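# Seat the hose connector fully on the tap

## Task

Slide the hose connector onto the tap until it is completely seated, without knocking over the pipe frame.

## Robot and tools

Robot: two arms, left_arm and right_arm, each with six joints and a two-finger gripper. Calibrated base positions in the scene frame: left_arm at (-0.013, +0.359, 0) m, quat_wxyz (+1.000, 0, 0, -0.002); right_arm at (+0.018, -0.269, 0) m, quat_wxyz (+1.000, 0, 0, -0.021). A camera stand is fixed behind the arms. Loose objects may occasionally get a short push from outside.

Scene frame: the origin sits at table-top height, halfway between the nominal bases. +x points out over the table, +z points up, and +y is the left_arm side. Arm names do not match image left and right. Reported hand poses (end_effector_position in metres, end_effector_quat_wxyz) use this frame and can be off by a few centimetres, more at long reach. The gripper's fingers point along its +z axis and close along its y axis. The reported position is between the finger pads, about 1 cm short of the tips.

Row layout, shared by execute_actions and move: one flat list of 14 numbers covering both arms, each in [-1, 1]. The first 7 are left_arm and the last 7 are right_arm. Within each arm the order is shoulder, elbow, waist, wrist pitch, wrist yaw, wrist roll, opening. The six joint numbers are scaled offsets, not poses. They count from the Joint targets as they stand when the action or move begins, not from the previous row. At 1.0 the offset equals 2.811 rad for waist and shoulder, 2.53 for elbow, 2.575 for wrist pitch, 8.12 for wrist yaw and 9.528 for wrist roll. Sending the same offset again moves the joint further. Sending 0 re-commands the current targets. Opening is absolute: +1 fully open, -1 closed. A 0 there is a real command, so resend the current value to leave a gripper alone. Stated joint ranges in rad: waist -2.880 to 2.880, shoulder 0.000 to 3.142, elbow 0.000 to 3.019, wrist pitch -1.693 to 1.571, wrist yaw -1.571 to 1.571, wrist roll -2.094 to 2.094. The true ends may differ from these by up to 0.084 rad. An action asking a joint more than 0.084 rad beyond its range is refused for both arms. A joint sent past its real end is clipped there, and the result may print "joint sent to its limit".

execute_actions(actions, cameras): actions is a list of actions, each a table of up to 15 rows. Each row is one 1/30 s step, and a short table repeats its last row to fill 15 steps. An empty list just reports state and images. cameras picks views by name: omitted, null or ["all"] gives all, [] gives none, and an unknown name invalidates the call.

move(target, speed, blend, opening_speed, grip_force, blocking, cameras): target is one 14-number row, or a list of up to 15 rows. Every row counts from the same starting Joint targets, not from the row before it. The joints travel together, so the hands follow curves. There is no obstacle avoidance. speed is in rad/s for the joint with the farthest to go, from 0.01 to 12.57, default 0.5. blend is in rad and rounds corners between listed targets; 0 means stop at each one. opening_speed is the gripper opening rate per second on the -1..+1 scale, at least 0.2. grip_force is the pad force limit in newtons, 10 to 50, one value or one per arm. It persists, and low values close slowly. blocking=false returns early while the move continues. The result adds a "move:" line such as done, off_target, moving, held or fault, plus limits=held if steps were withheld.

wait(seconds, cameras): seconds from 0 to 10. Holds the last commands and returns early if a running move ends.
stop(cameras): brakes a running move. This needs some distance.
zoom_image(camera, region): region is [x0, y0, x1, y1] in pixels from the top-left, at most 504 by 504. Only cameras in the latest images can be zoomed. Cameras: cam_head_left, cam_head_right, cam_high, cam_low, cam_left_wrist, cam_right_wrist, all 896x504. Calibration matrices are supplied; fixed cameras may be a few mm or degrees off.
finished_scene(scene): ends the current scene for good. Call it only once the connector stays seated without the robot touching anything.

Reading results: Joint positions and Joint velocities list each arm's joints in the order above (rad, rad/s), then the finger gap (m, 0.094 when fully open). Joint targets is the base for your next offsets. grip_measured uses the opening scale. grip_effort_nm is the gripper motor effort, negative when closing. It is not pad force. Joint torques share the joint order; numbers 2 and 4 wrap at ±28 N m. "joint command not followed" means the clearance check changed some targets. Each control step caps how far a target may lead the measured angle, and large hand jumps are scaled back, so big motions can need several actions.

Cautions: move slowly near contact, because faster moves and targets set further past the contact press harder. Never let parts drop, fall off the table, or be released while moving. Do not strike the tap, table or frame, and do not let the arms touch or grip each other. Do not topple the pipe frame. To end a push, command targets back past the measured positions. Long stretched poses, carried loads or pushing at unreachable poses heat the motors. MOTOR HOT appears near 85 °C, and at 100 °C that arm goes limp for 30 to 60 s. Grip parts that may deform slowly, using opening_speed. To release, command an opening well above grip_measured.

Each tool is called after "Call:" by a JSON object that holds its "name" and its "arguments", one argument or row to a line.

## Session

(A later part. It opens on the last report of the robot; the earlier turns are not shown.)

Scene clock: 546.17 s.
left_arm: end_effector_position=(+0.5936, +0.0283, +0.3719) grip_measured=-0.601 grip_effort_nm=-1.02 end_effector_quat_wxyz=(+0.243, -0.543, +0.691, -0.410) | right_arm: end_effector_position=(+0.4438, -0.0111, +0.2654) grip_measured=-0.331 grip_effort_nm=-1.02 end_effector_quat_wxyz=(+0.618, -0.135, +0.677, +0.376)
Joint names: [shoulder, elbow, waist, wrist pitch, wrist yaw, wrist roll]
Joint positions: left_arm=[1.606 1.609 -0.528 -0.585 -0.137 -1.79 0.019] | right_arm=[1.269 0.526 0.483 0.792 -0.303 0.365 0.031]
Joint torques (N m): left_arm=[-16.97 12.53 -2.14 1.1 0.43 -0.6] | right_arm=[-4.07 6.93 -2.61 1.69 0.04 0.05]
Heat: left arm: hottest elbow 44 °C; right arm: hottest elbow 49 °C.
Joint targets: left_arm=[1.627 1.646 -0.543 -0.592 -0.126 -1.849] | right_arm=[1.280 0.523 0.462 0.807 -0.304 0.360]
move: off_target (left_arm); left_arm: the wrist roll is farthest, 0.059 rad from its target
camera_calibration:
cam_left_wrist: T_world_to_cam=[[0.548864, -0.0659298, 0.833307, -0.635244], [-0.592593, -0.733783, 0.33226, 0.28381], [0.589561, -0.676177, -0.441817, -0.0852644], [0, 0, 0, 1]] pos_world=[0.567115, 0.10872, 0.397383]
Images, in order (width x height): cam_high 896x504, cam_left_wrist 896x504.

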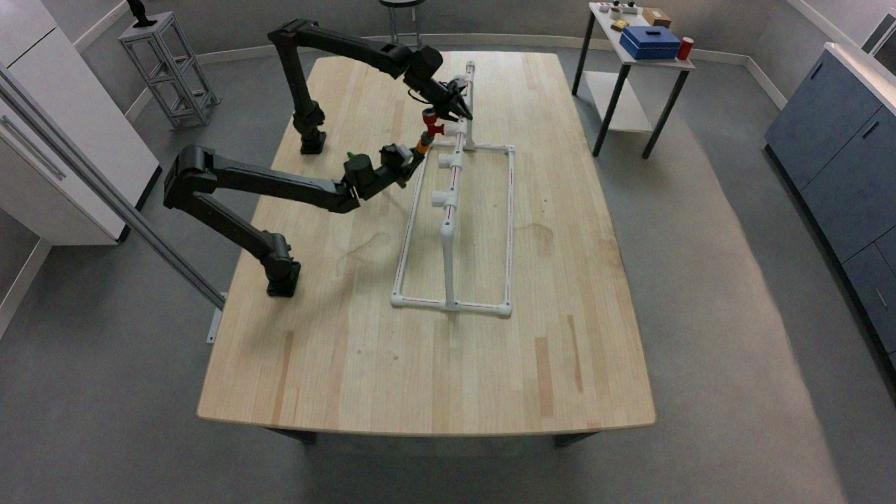

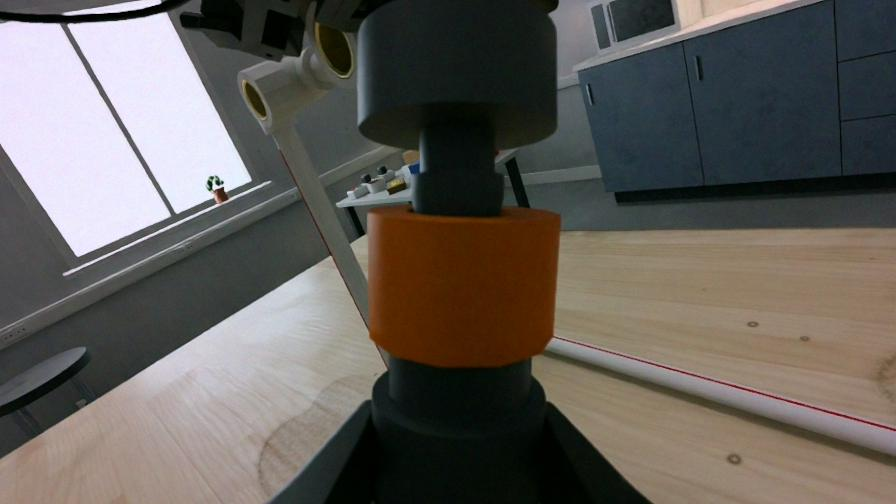

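Call:
{"name": "move", "arguments": {
  "target": [
    [0,0,0,0,0,0,-0.8,0.0436,0.0142,-0.0334,0.094,-0.0379,0.019,-0.6],
    [0,0,0,0,0,0,-0.8,0.1106,0.043,-0.0601,0.2182,-0.0719,0.0443,-0.6]
  ],
  "speed": 0.25,
  "blend": 0.05
}}

Call:
{"name": "zoom_image", "arguments": {
  "camera": "cam_high",
  "region": [390, 80, 490, 180]
}}

Scene clock: 552.53 s.
left_arm: end_effector_position=(+0.5936, +0.0283, +0.3719) grip_measured=-0.601 grip_effort_nm=-1.02 end_effector_quat_wxyz=(+0.243, -0.543, +0.691, -0.410) | right_arm: end_effector_position=(+0.4378, -0.0110, +0.2597) grip_measured=-0.331 grip_effort_nm=-1.02 end_effector_quat_wxyz=(+0.524, -0.217, +0.580, +0.585)
Joint names: [shoulder, elbow, waist, wrist pitch, wrist yaw, wrist roll]
Joint positions: left_arm=[1.606 1.609 -0.528 -0.585 -0.137 -1.79 0.019] | right_arm=[1.573 0.593 0.316 1.36 -0.887 0.782 0.031]
Joint torques (N m): left_arm=[-16.91 12.53 -1.9 1.11 0.43 -0.6] | right_arm=[-6.48 8.25 -2.84 1.03 0.27 0.04]
Heat: left arm: hottest elbow 44 °C; right arm: hottest elbow 49 °C.
Joint targets: left_arm=[1.627 1.646 -0.543 -0.592 -0.126 -1.849] | right_arm=[1.591 0.632 0.294 1.369 -0.888 0.782]
move: off_target (left_arm, right_arm); left_arm: the wrist roll is farthest, 0.059 rad from its target; right_arm: the elbow is farthest, 0.039 rad from its target
camera_calibration:
cam_left_wrist: T_world_to_cam=[[0.548864, -0.0659298, 0.833307, -0.635244], [-0.592593, -0.733783, 0.33226, 0.28381], [0.589561, -0.676177, -0.441817, -0.0852644], [0, 0, 0, 1]] pos_world=[0.567115, 0.10872, 0.397383]
cam_right_wrist: T_world_to_cam=[[0.87191, -0.202619, -0.445778, -0.265545], [-0.465082, -0.0578394, -0.883376, 0.470917], [0.153205, 0.977548, -0.144665, 0.069078], [0, 0, 0, 1]] pos_world=[0.439963, -0.0940939, 0.307616]

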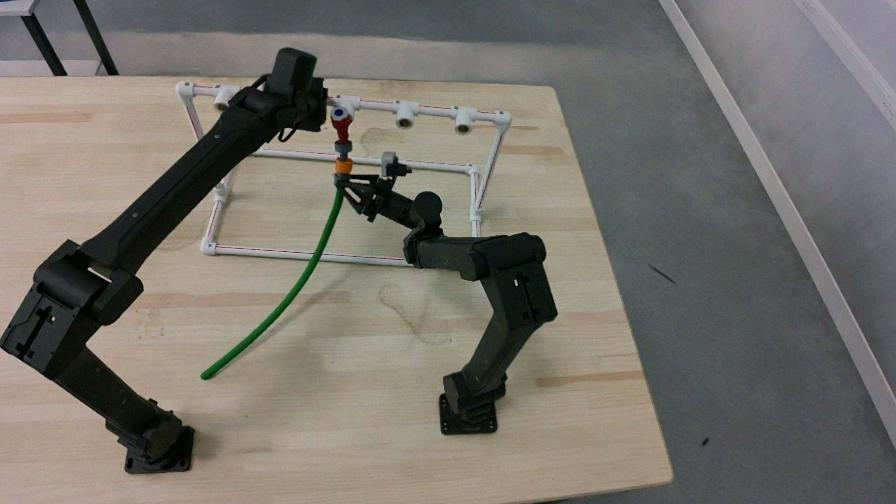

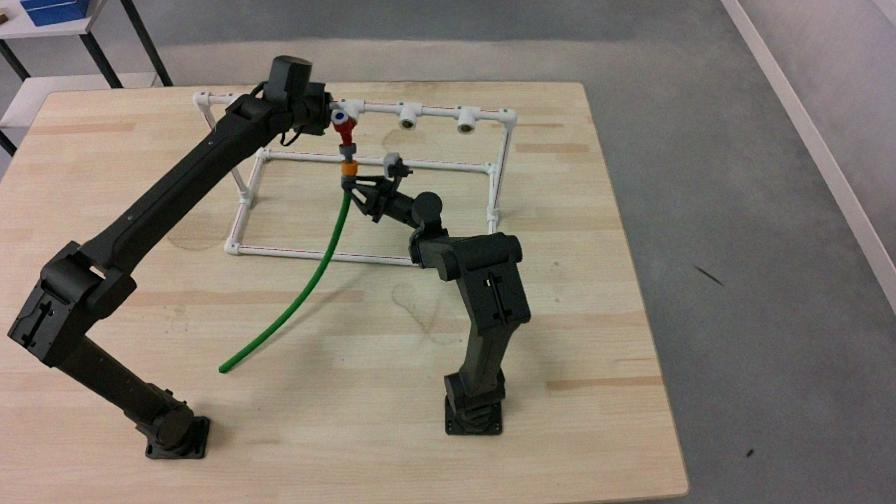

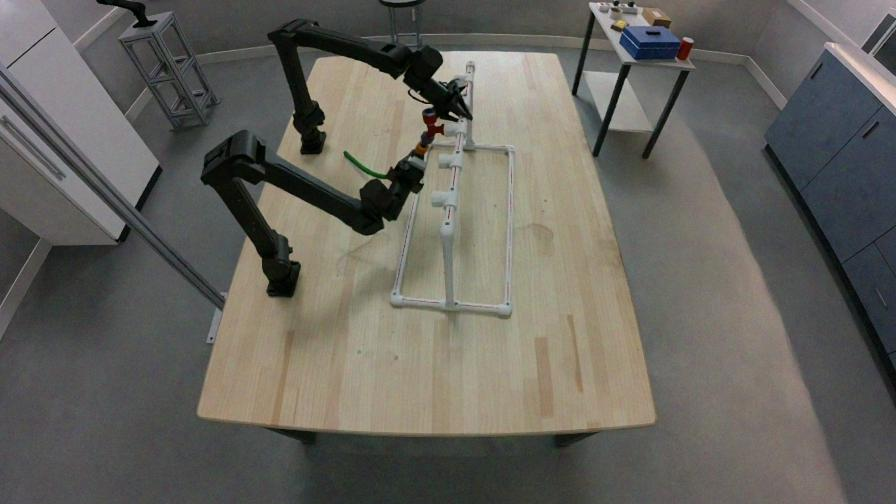

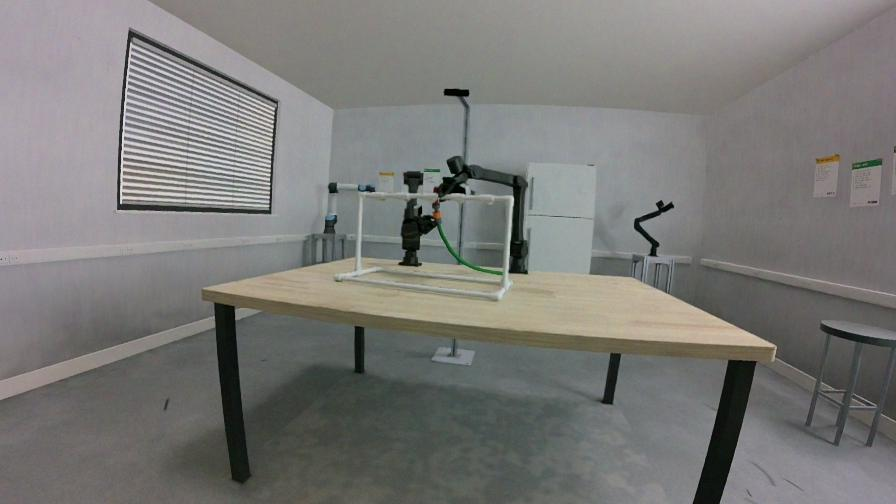

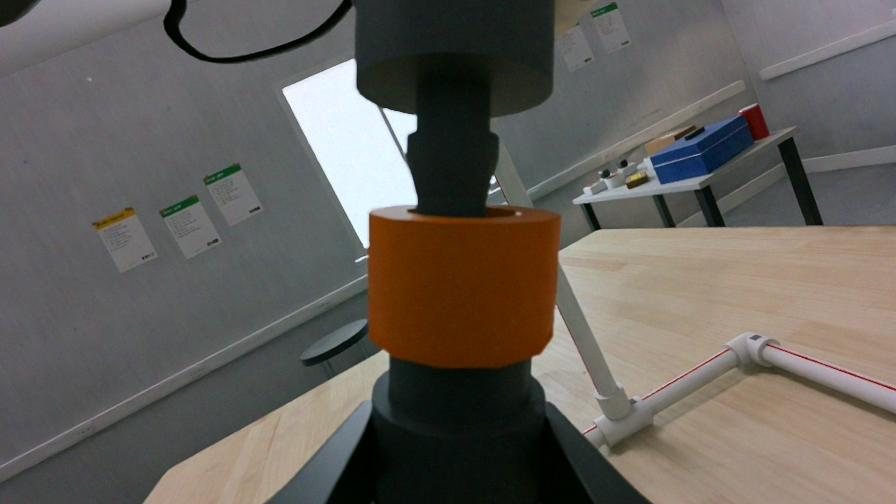

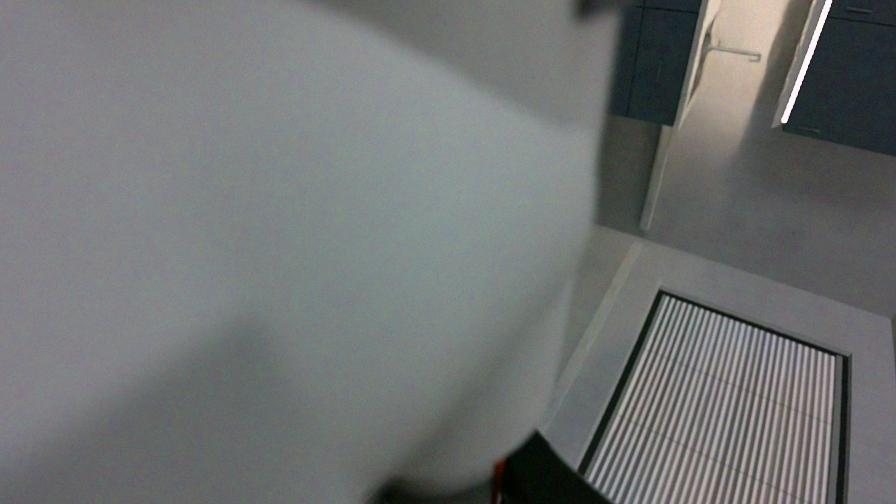

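Scaled by 5.040.

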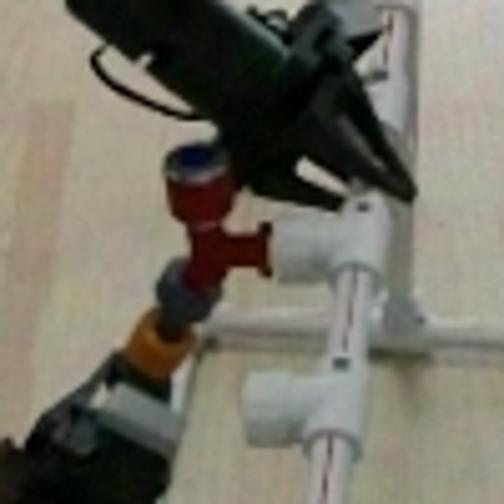

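Call:
{"name": "move", "arguments": {
  "target": [
    [0,0,0,0,0,0,-0.8,-0.012,0.022,-0.002,0.004,0,0,-0.6],
    [0,0,0,0,0,0,-0.8,-0.0242,0.044,-0.003,0.008,0,0,-0.6]
  ],
  "speed": 0.08,
  "cameras": ["cam_left_wrist","cam_high","cam_low"]
}}

Call:
{"name": "zoom_image", "arguments": {
  "camera": "cam_high",
  "region": [390, 80, 490, 180]
}}

Scene clock: 559.10 s.
left_arm: end_effector_position=(+0.5937, +0.0286, +0.3719) grip_measured=-0.601 grip_effort_nm=-1.02 end_effector_quat_wxyz=(+0.244, -0.543, +0.691, -0.410) | right_arm: end_effector_position=(+0.4421, -0.0094, +0.2700) grip_measured=-0.331 grip_effort_nm=-1.02 end_effector_quat_wxyz=(+0.525, -0.229, +0.570, +0.589)
Joint names: [shoulder, elbow, waist, wrist pitch, wrist yaw, wrist roll]
Joint positions: left_arm=[1.606 1.609 -0.528 -0.585 -0.139 -1.79 0.019] | right_arm=[1.573 0.622 0.311 1.362 -0.913 0.793 0.031]
Joint torques (N m): left_arm=[-16.97 12.56 -2.08 1.1 0.51 -0.6] | right_arm=[-12.69 14.09 -3.14 1.74 1.3 -0.06]
Heat: left arm: hottest elbow 45 °C; right arm: hottest elbow 48 °C.
Joint targets: left_arm=[1.627 1.646 -0.543 -0.592 -0.126 -1.849] | right_arm=[1.523 0.743 0.285 1.390 -0.888 0.782]
move: off_target (left_arm, right_arm); left_arm: the wrist roll is farthest, 0.059 rad from its target; right_arm: the elbow is farthest, 0.121 rad from its target
camera_calibration:
cam_left_wrist: T_world_to_cam=[[0.548393, -0.0661909, 0.833597, -0.635134], [-0.591798, -0.73501, 0.33096, 0.284139], [0.590796, -0.674818, -0.442246, -0.0857666], [0, 0, 0, 1]] pos_world=[0.567126, 0.108928, 0.397477]
Images, in order (width x height): cam_high 896x504, cam_low 896x504, cam_left_wrist 896x504.

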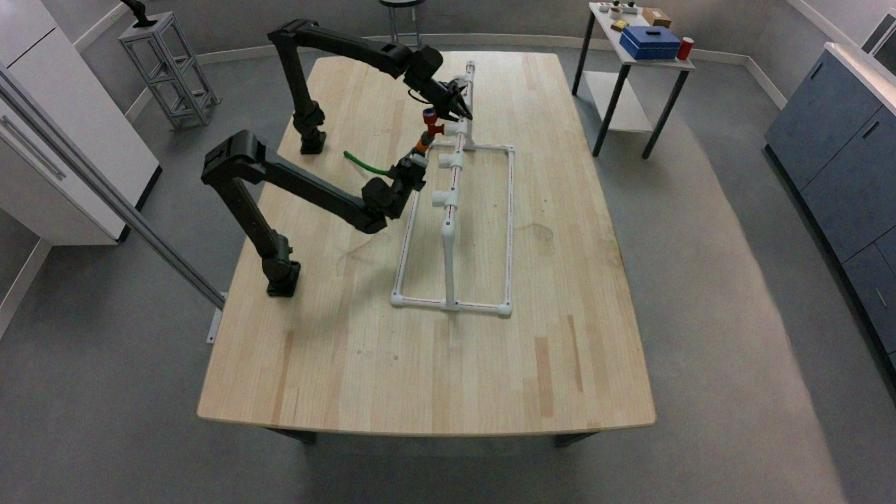

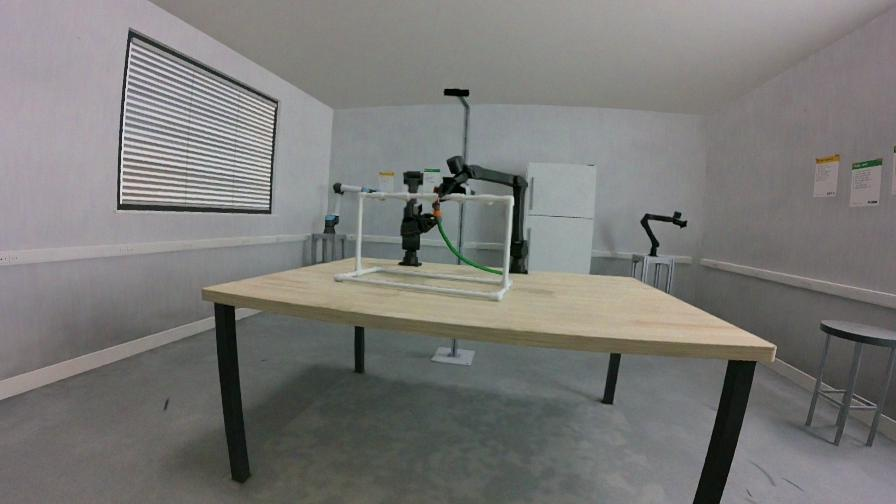

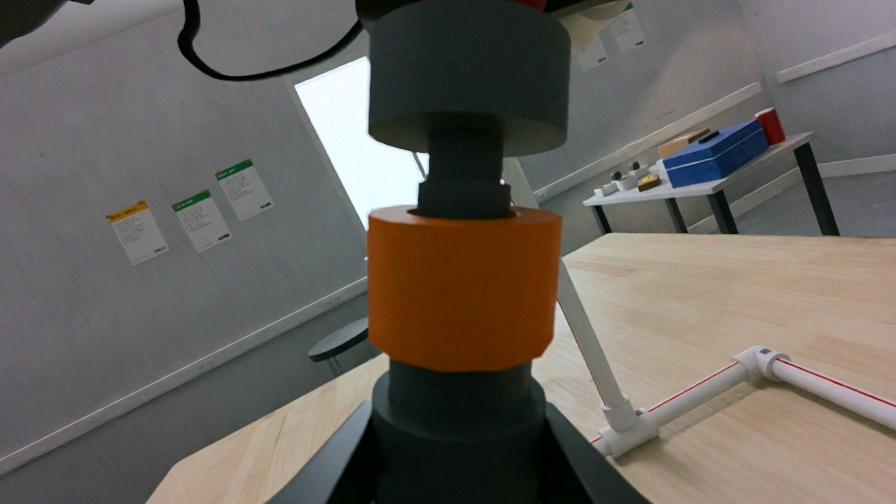

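Scaled by 5.040.

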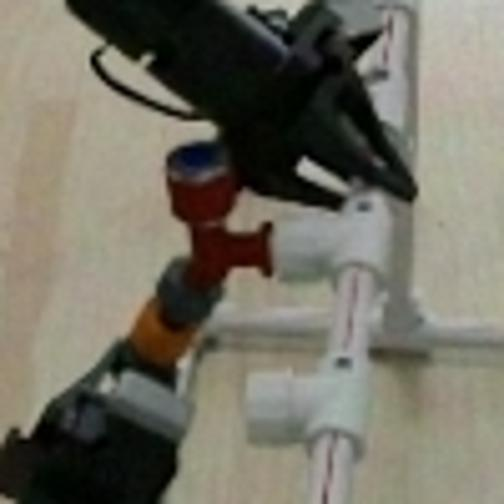

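Call:
{"name": "move", "arguments": {
  "target": [
    [0,0,0,0,0,0,-0.8,-0.004,0.015,0,0.004,0,0,-0.6],
    [0,0,0,0,0,0,-0.8,-0.008,0.032,0,0.008,0,0,-0.6]
  ],
  "speed": 0.08,
  "cameras": ["cam_left_wrist","cam_high","cam_low"]
}}

Scene clock: 563.70 s.
left_arm: end_effector_position=(+0.5966, +0.0331, +0.3738) grip_measured=-0.601 grip_effort_nm=-1.02 end_effector_quat_wxyz=(+0.246, -0.549, +0.685, -0.411) | right_arm: end_effector_position=(+0.4459, -0.0072, +0.2743) grip_measured=-0.331 grip_effort_nm=-1.02 end_effector_quat_wxyz=(+0.521, -0.234, +0.567, +0.593)
Joint names: [shoulder, elbow, waist, wrist pitch, wrist yaw, wrist roll]
Joint positions: left_arm=[1.606 1.612 -0.521 -0.585 -0.143 -1.799 0.019] | right_arm=[1.58 0.643 0.31 1.361 -0.928 0.807 0.031]
Joint torques (N m): left_arm=[-16.85 12.33 -2.55 1.07 0.68 -0.5] | right_arm=[-14.8 16.73 -2.73 2.37 1.77 -0.18]
Heat: left arm: hottest elbow 45 °C; right arm: hottest elbow 49 °C.
Joint targets: left_arm=[1.627 1.645 -0.543 -0.592 -0.126 -1.850] | right_arm=[1.511 0.801 0.289 1.404 -0.893 0.785]
move: off_target (left_arm, right_arm); left_arm: the wrist roll is farthest, 0.050 rad from its target; right_arm: the elbow is farthest, 0.181 rad from its target
camera_calibration:
cam_left_wrist: T_world_to_cam=[[0.548592, -0.0517943, 0.834484, -0.638927], [-0.580824, -0.741536, 0.33581, 0.280486], [0.601407, -0.668911, -0.436884, -0.0921375], [0, 0, 0, 1]] pos_world=[0.568836, 0.113266, 0.398731]
Images, in order (width x height): cam_high 896x504, cam_low 896x504, cam_left_wrist 896x504.

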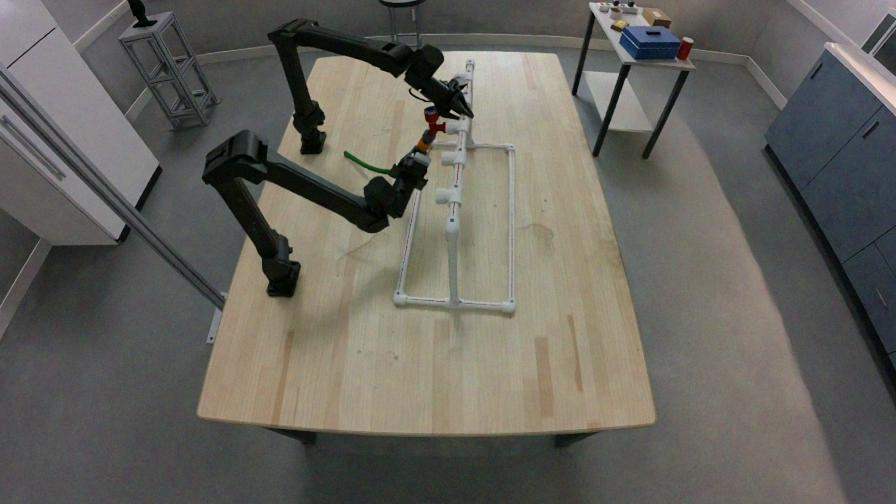

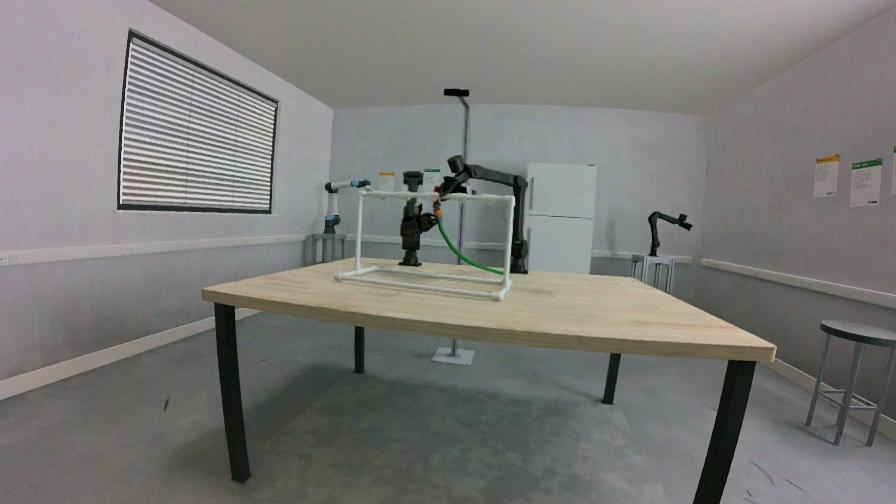

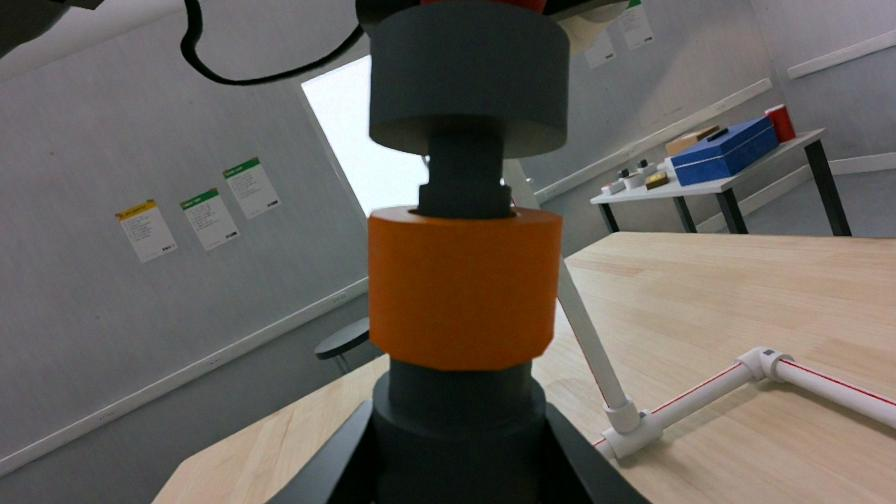

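Call:
{"name": "move", "arguments": {
  "target": [
    [0,-0.012,0,0.004,0,0,-0.8,0,0,0.014,0,0.003,0,-0.6],
    [0,-0.012,0,0.004,0,0,-0.8,0,0,-0.014,0,-0.003,0,-0.6],
    [0,-0.012,0,0.004,0,0,-0.8,0,0,0.014,0,0.003,0,-0.6],
    [0,-0.012,0,0.004,0,0,-0.8,0,0,-0.014,0,-0.003,0,-0.6],
    [0,-0.012,0,0.004,0,0,-0.8,0,0,0,0,0,0,-0.6]
  ],
  "speed": 0.15,
  "blend": 0.01,
  "cameras": ["cam_left_wrist","cam_high","cam_low"]
}}

Scene clock: 586.23 s.
left_arm: end_effector_position=(+0.5981, +0.0356, +0.3743) grip_measured=-0.601 grip_effort_nm=-1.02 end_effector_quat_wxyz=(+0.247, -0.551, +0.683, -0.411) | right_arm: end_effector_position=(+0.4470, -0.0067, +0.2769) grip_measured=-0.331 grip_effort_nm=-1.02 end_effector_quat_wxyz=(+0.518, -0.240, +0.565, +0.595)
Joint names: [shoulder, elbow, waist, wrist pitch, wrist yaw, wrist roll]
Joint positions: left_arm=[1.606 1.612 -0.518 -0.584 -0.144 -1.801 0.019] | right_arm=[1.581 0.655 0.307 1.36 -0.947 0.812 0.031]
Joint torques (N m): left_arm=[-16.91 10.02 -2.84 1.42 0.74 -0.49] | right_arm=[-14.86 15.92 -2.49 2.41 2.47 -0.23]
Heat: left arm: hottest elbow 45 °C; right arm: hottest elbow 56 °C.
Joint targets: left_arm=[1.627 1.615 -0.543 -0.582 -0.126 -1.849] | right_arm=[1.511 0.801 0.289 1.404 -0.893 0.785]
move: off_target (left_arm, right_arm); left_arm: the wrist roll is farthest, 0.049 rad from its target; right_arm: the elbow is farthest, 0.146 rad from its target
camera_calibration:
cam_left_wrist: T_world_to_cam=[[0.547825, -0.0474968, 0.835244, -0.63995], [-0.576819, -0.744575, 0.335987, 0.280649], [0.605943, -0.665847, -0.435294, -0.0945911], [0, 0, 0, 1]] pos_world=[0.569781, 0.115585, 0.399045]
Images, in order (width x height): cam_high 896x504, cam_low 896x504, cam_left_wrist 896x504.

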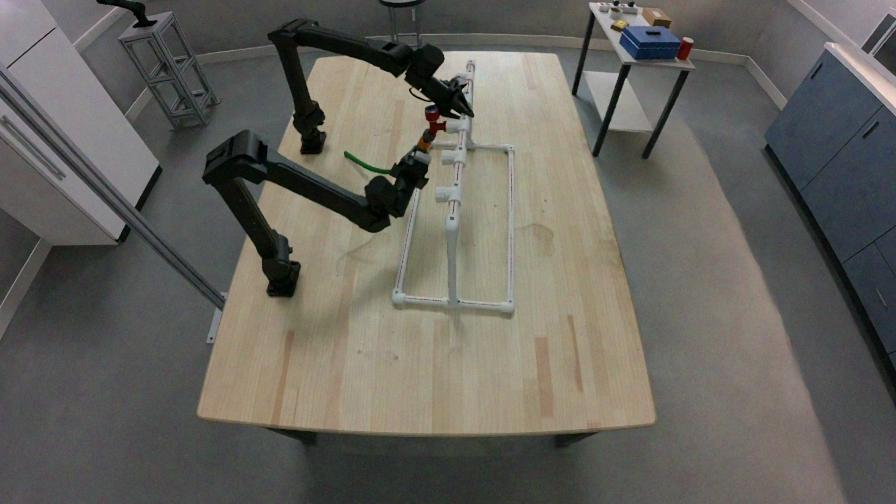

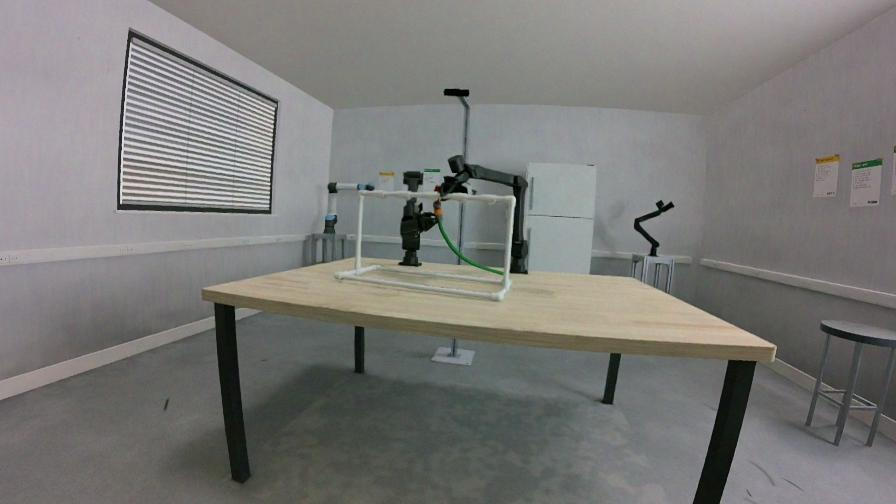

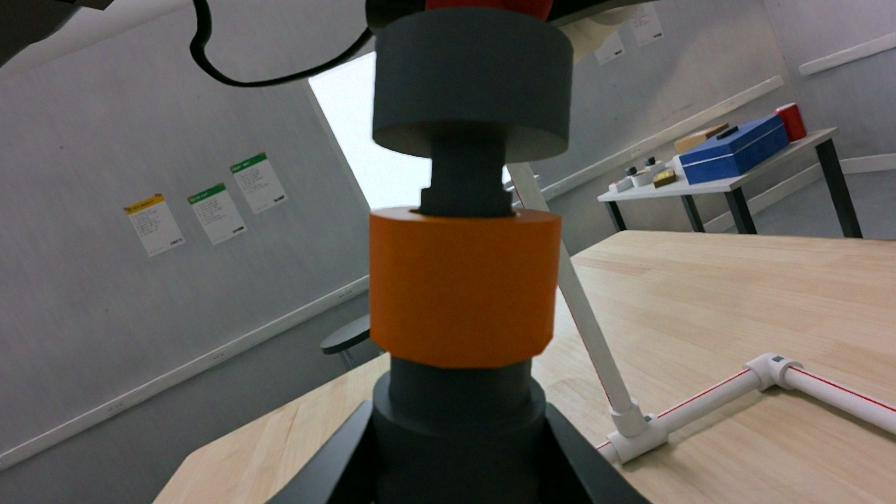

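Call:
{"name": "move", "arguments": {
  "target": [
    [0,0,0,0,0,0,-0.8,0,0.014,0.014,0.003,0.003,0,-0.6],
    [0,0,0,0,0,0,-0.8,0,0.014,-0.014,0.003,-0.003,0,-0.6],
    [0,0,0,0,0,0,-0.8,-0.003,0.016,0.016,0.006,0.004,0,-0.6],
    [0,0,0,0,0,0,-0.8,-0.003,0.018,-0.016,0.006,-0.004,0,-0.6],
    [0,0,0,0,0,0,-0.8,-0.003,0.020,0.016,0.006,0.004,0,-0.6],
    [0,0,0,0,0,0,-0.8,-0.003,0.022,-0.003,0.006,0,0,-0.6]
  ],
  "speed": 0.15,
  "blend": 0.01,
  "cameras": ["cam_left_wrist","cam_high"]
}}

Call:
{"name": "zoom_image", "arguments": {
  "camera": "cam_high",
  "region": [390, 80, 490, 180]
}}

Scene clock: 593.97 s.
left_arm: end_effector_position=(+0.6006, +0.0402, +0.3745) grip_measured=-0.601 grip_effort_nm=-1.02 end_effector_quat_wxyz=(+0.250, -0.553, +0.681, -0.410) | right_arm: end_effector_position=(+0.4493, -0.0021, +0.2778) grip_measured=-0.331 grip_effort_nm=-1.02 end_effector_quat_wxyz=(+0.516, -0.240, +0.564, +0.599)
Joint names: [shoulder, elbow, waist, wrist pitch, wrist yaw, wrist roll]
Joint positions: left_arm=[1.606 1.612 -0.511 -0.583 -0.147 -1.801 0.019] | right_arm=[1.59 0.667 0.316 1.36 -0.942 0.819 0.031]
Joint torques (N m): left_arm=[-16.91 9.96 -3.19 1.35 0.85 -0.49] | right_arm=[-15.09 16.32 -3.37 2.56 1.93 -0.23]
Heat: left arm: hottest elbow 45 °C; right arm: hottest elbow 56 °C.
Joint targets: left_arm=[1.627 1.615 -0.543 -0.582 -0.126 -1.850] | right_arm=[1.520 0.819 0.287 1.408 -0.903 0.792]
move: off_target (left_arm, right_arm); left_arm: the wrist roll is farthest, 0.048 rad from its target; right_arm: the elbow is farthest, 0.189 rad from its target
camera_calibration:
cam_left_wrist: T_world_to_cam=[[0.546827, -0.0430949, 0.836136, -0.641278], [-0.570591, -0.750021, 0.334506, 0.282481], [0.612704, -0.660008, -0.434721, -0.0974367], [0, 0, 0, 1]] pos_world=[0.571549, 0.119922, 0.399346]
Images, in order (width x height): cam_high 896x504, cam_left_wrist 896x504.

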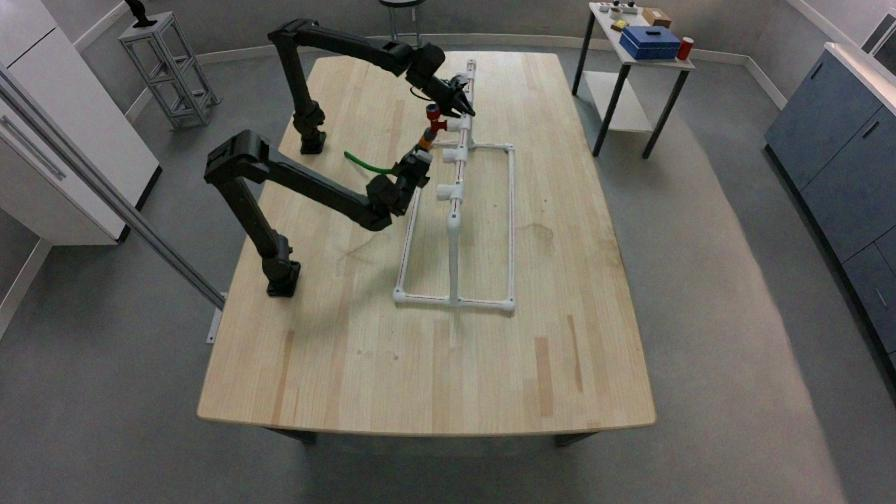

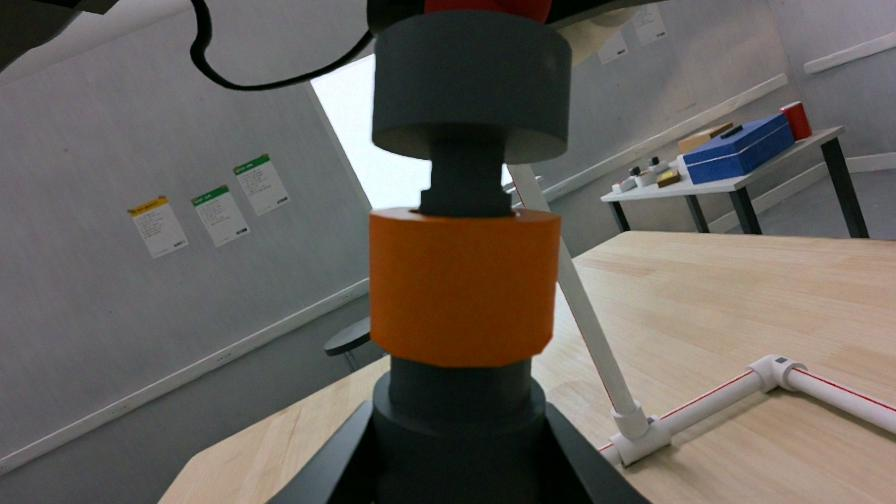

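Scaled by 5.040.

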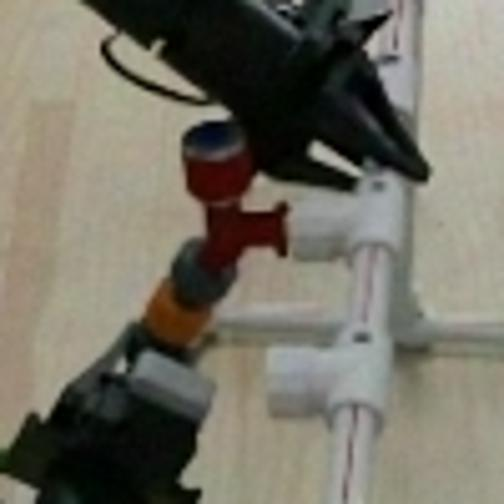

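Call:
{"name": "move", "arguments": {
  "target": [0,0,0,0,0,0,-0.8,-0.0267,-0.0126,-0.006,-0.0897,-0.0107,-0.0119,-0.6],
  "speed": 0.15,
  "cameras": ["cam_left_wrist","cam_high"]
}}

Call:
{"name": "zoom_image", "arguments": {
  "camera": "cam_high",
  "region": [390, 80, 490, 180]
}}

Scene clock: 608.10 s.
left_arm: end_effector_position=(+0.5995, +0.0381, +0.3730) grip_measured=-0.601 grip_effort_nm=-1.02 end_effector_quat_wxyz=(+0.250, -0.551, +0.684, -0.408) | right_arm: end_effector_position=(+0.4476, -0.0033, +0.2737) grip_measured=-0.331 grip_effort_nm=-1.02 end_effector_quat_wxyz=(+0.489, -0.262, +0.594, +0.582)
Joint names: [shoulder, elbow, waist, wrist pitch, wrist yaw, wrist roll]
Joint positions: left_arm=[1.608 1.612 -0.514 -0.585 -0.147 -1.795 0.019] | right_arm=[1.523 0.673 0.301 1.147 -1.007 0.711 0.031]
Joint torques (N m): left_arm=[-17.08 9.99 -3.14 1.42 0.86 -0.54] | right_arm=[-15.38 14.2 -3.6 1.88 0.98 -0.26]
Heat: left arm: hottest elbow 45 °C; right arm: hottest elbow 56 °C.
Joint targets: left_arm=[1.627 1.615 -0.543 -0.582 -0.125 -1.849] | right_arm=[1.445 0.788 0.270 1.176 -0.989 0.679]
move: off_target (left_arm, right_arm); left_arm: the wrist roll is farthest, 0.055 rad from its target; right_arm: the elbow is farthest, 0.114 rad from its target
camera_calibration:
cam_left_wrist: T_world_to_cam=[[0.548215, -0.0522176, 0.834706, -0.639335], [-0.574864, -0.748428, 0.330737, 0.28469], [0.607447, -0.661157, -0.440318, -0.0935829], [0, 0, 0, 1]] pos_world=[0.570998, 0.117813, 0.398292]
Images, in order (width x height): cam_high 896x504, cam_left_wrist 896x504.

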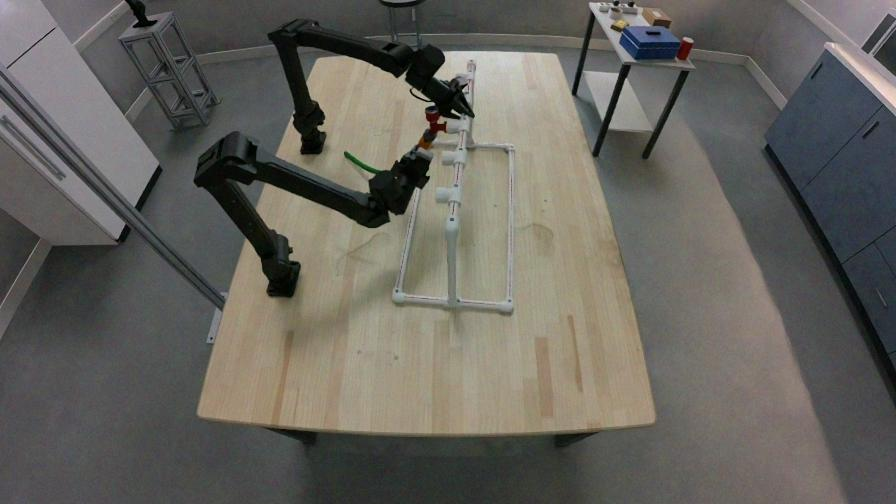

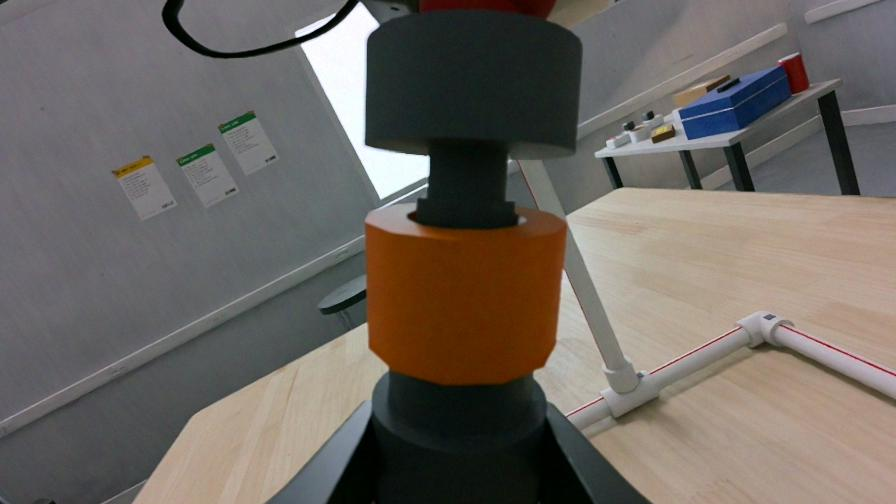

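Scaled by 5.040.

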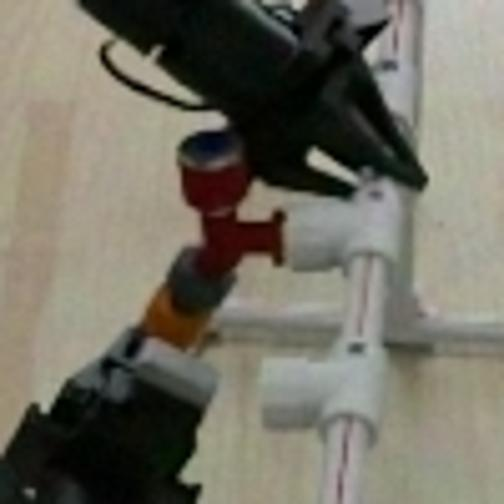

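Call:
{"name": "move", "arguments": {
  "target": [
    [0,0,0,0,0,0,-0.8,0.0267,0.0126,0.004,0.0897,0.0107,0.0119,-0.6],
    [0,0,0,0,0,0,-0.8,0.024,0.032,0.004,0.0897,0.0107,0.0119,-0.6],
    [-0.012,-0.045,-0.012,0.01,0.004,0,-0.8,0.024,0.036,0.002,0.0897,0.0107,0.0119,-0.6]
  ],
  "speed": 0.15,
  "blend": 0.01,
  "cameras": ["cam_left_wrist","cam_high"]
}}

Call:
{"name": "zoom_image", "arguments": {
  "camera": "cam_high",
  "region": [390, 80, 490, 180]
}}

Scene clock: 617.40 s.
left_arm: end_effector_position=(+0.5954, +0.0399, +0.3746) grip_measured=-0.601 grip_effort_nm=-1.02 end_effector_quat_wxyz=(+0.258, -0.540, +0.683, -0.419) | right_arm: end_effector_position=(+0.4468, -0.0018, +0.2781) grip_measured=-0.331 grip_effort_nm=-1.02 end_effector_quat_wxyz=(+0.507, -0.254, +0.564, +0.600)
Joint names: [shoulder, elbow, waist, wrist pitch, wrist yaw, wrist roll]
Joint positions: left_arm=[1.584 1.571 -0.514 -0.535 -0.146 -1.777 0.019] | right_arm=[1.585 0.674 0.31 1.345 -0.98 0.813 0.031]
Joint torques (N m): left_arm=[-17.55 4.42 -5.54 0.69 2.23 -0.76] | right_arm=[-13.8 16.98 -3.19 2.61 2.8 -0.12]
Heat: left arm: hottest elbow 44 °C; right arm: hottest elbow 55 °C.
Joint targets: left_arm=[1.593 1.501 -0.577 -0.556 -0.093 -1.849] | right_arm=[1.528 0.834 0.283 1.394 -0.919 0.796]
move: off_target (left_arm, right_arm); left_arm: the wrist roll is farthest, 0.072 rad from its target; right_arm: the elbow is farthest, 0.206 rad from its target
camera_calibration:
cam_left_wrist: T_world_to_cam=[[0.519769, -0.0569055, 0.85241, -0.627795], [-0.593808, -0.741405, 0.312588, 0.300905], [0.614193, -0.668641, -0.41915, -0.100802], [0, 0, 0, 1]] pos_world=[0.5669, 0.119967, 0.398829]
Images, in order (width x height): cam_high 896x504, cam_left_wrist 896x504.

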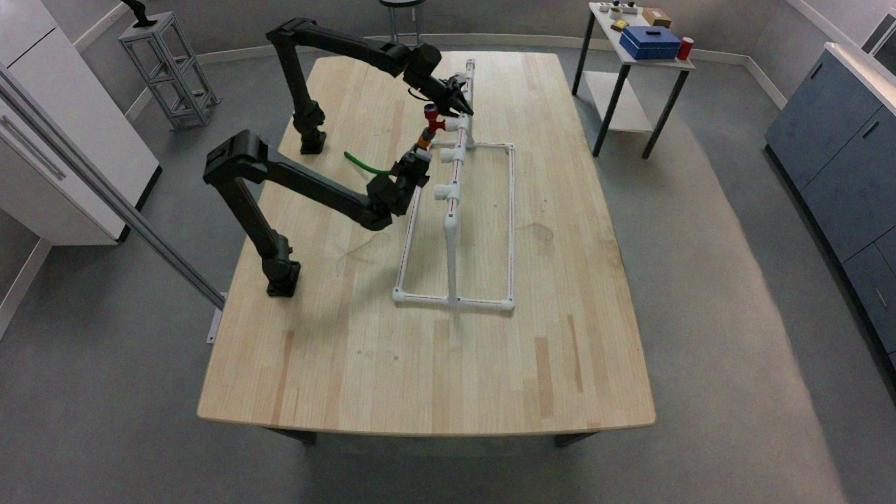

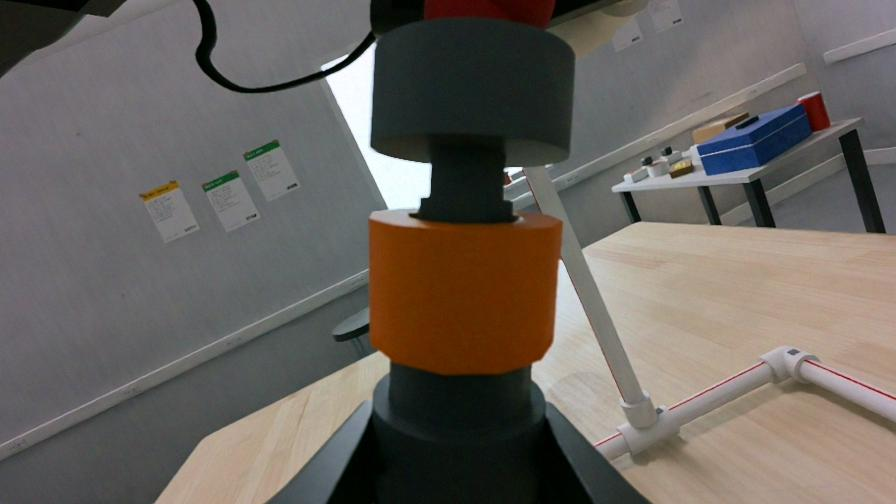

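Scaled by 5.040.

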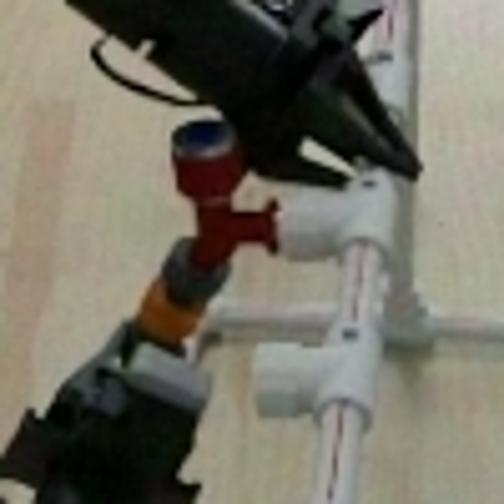

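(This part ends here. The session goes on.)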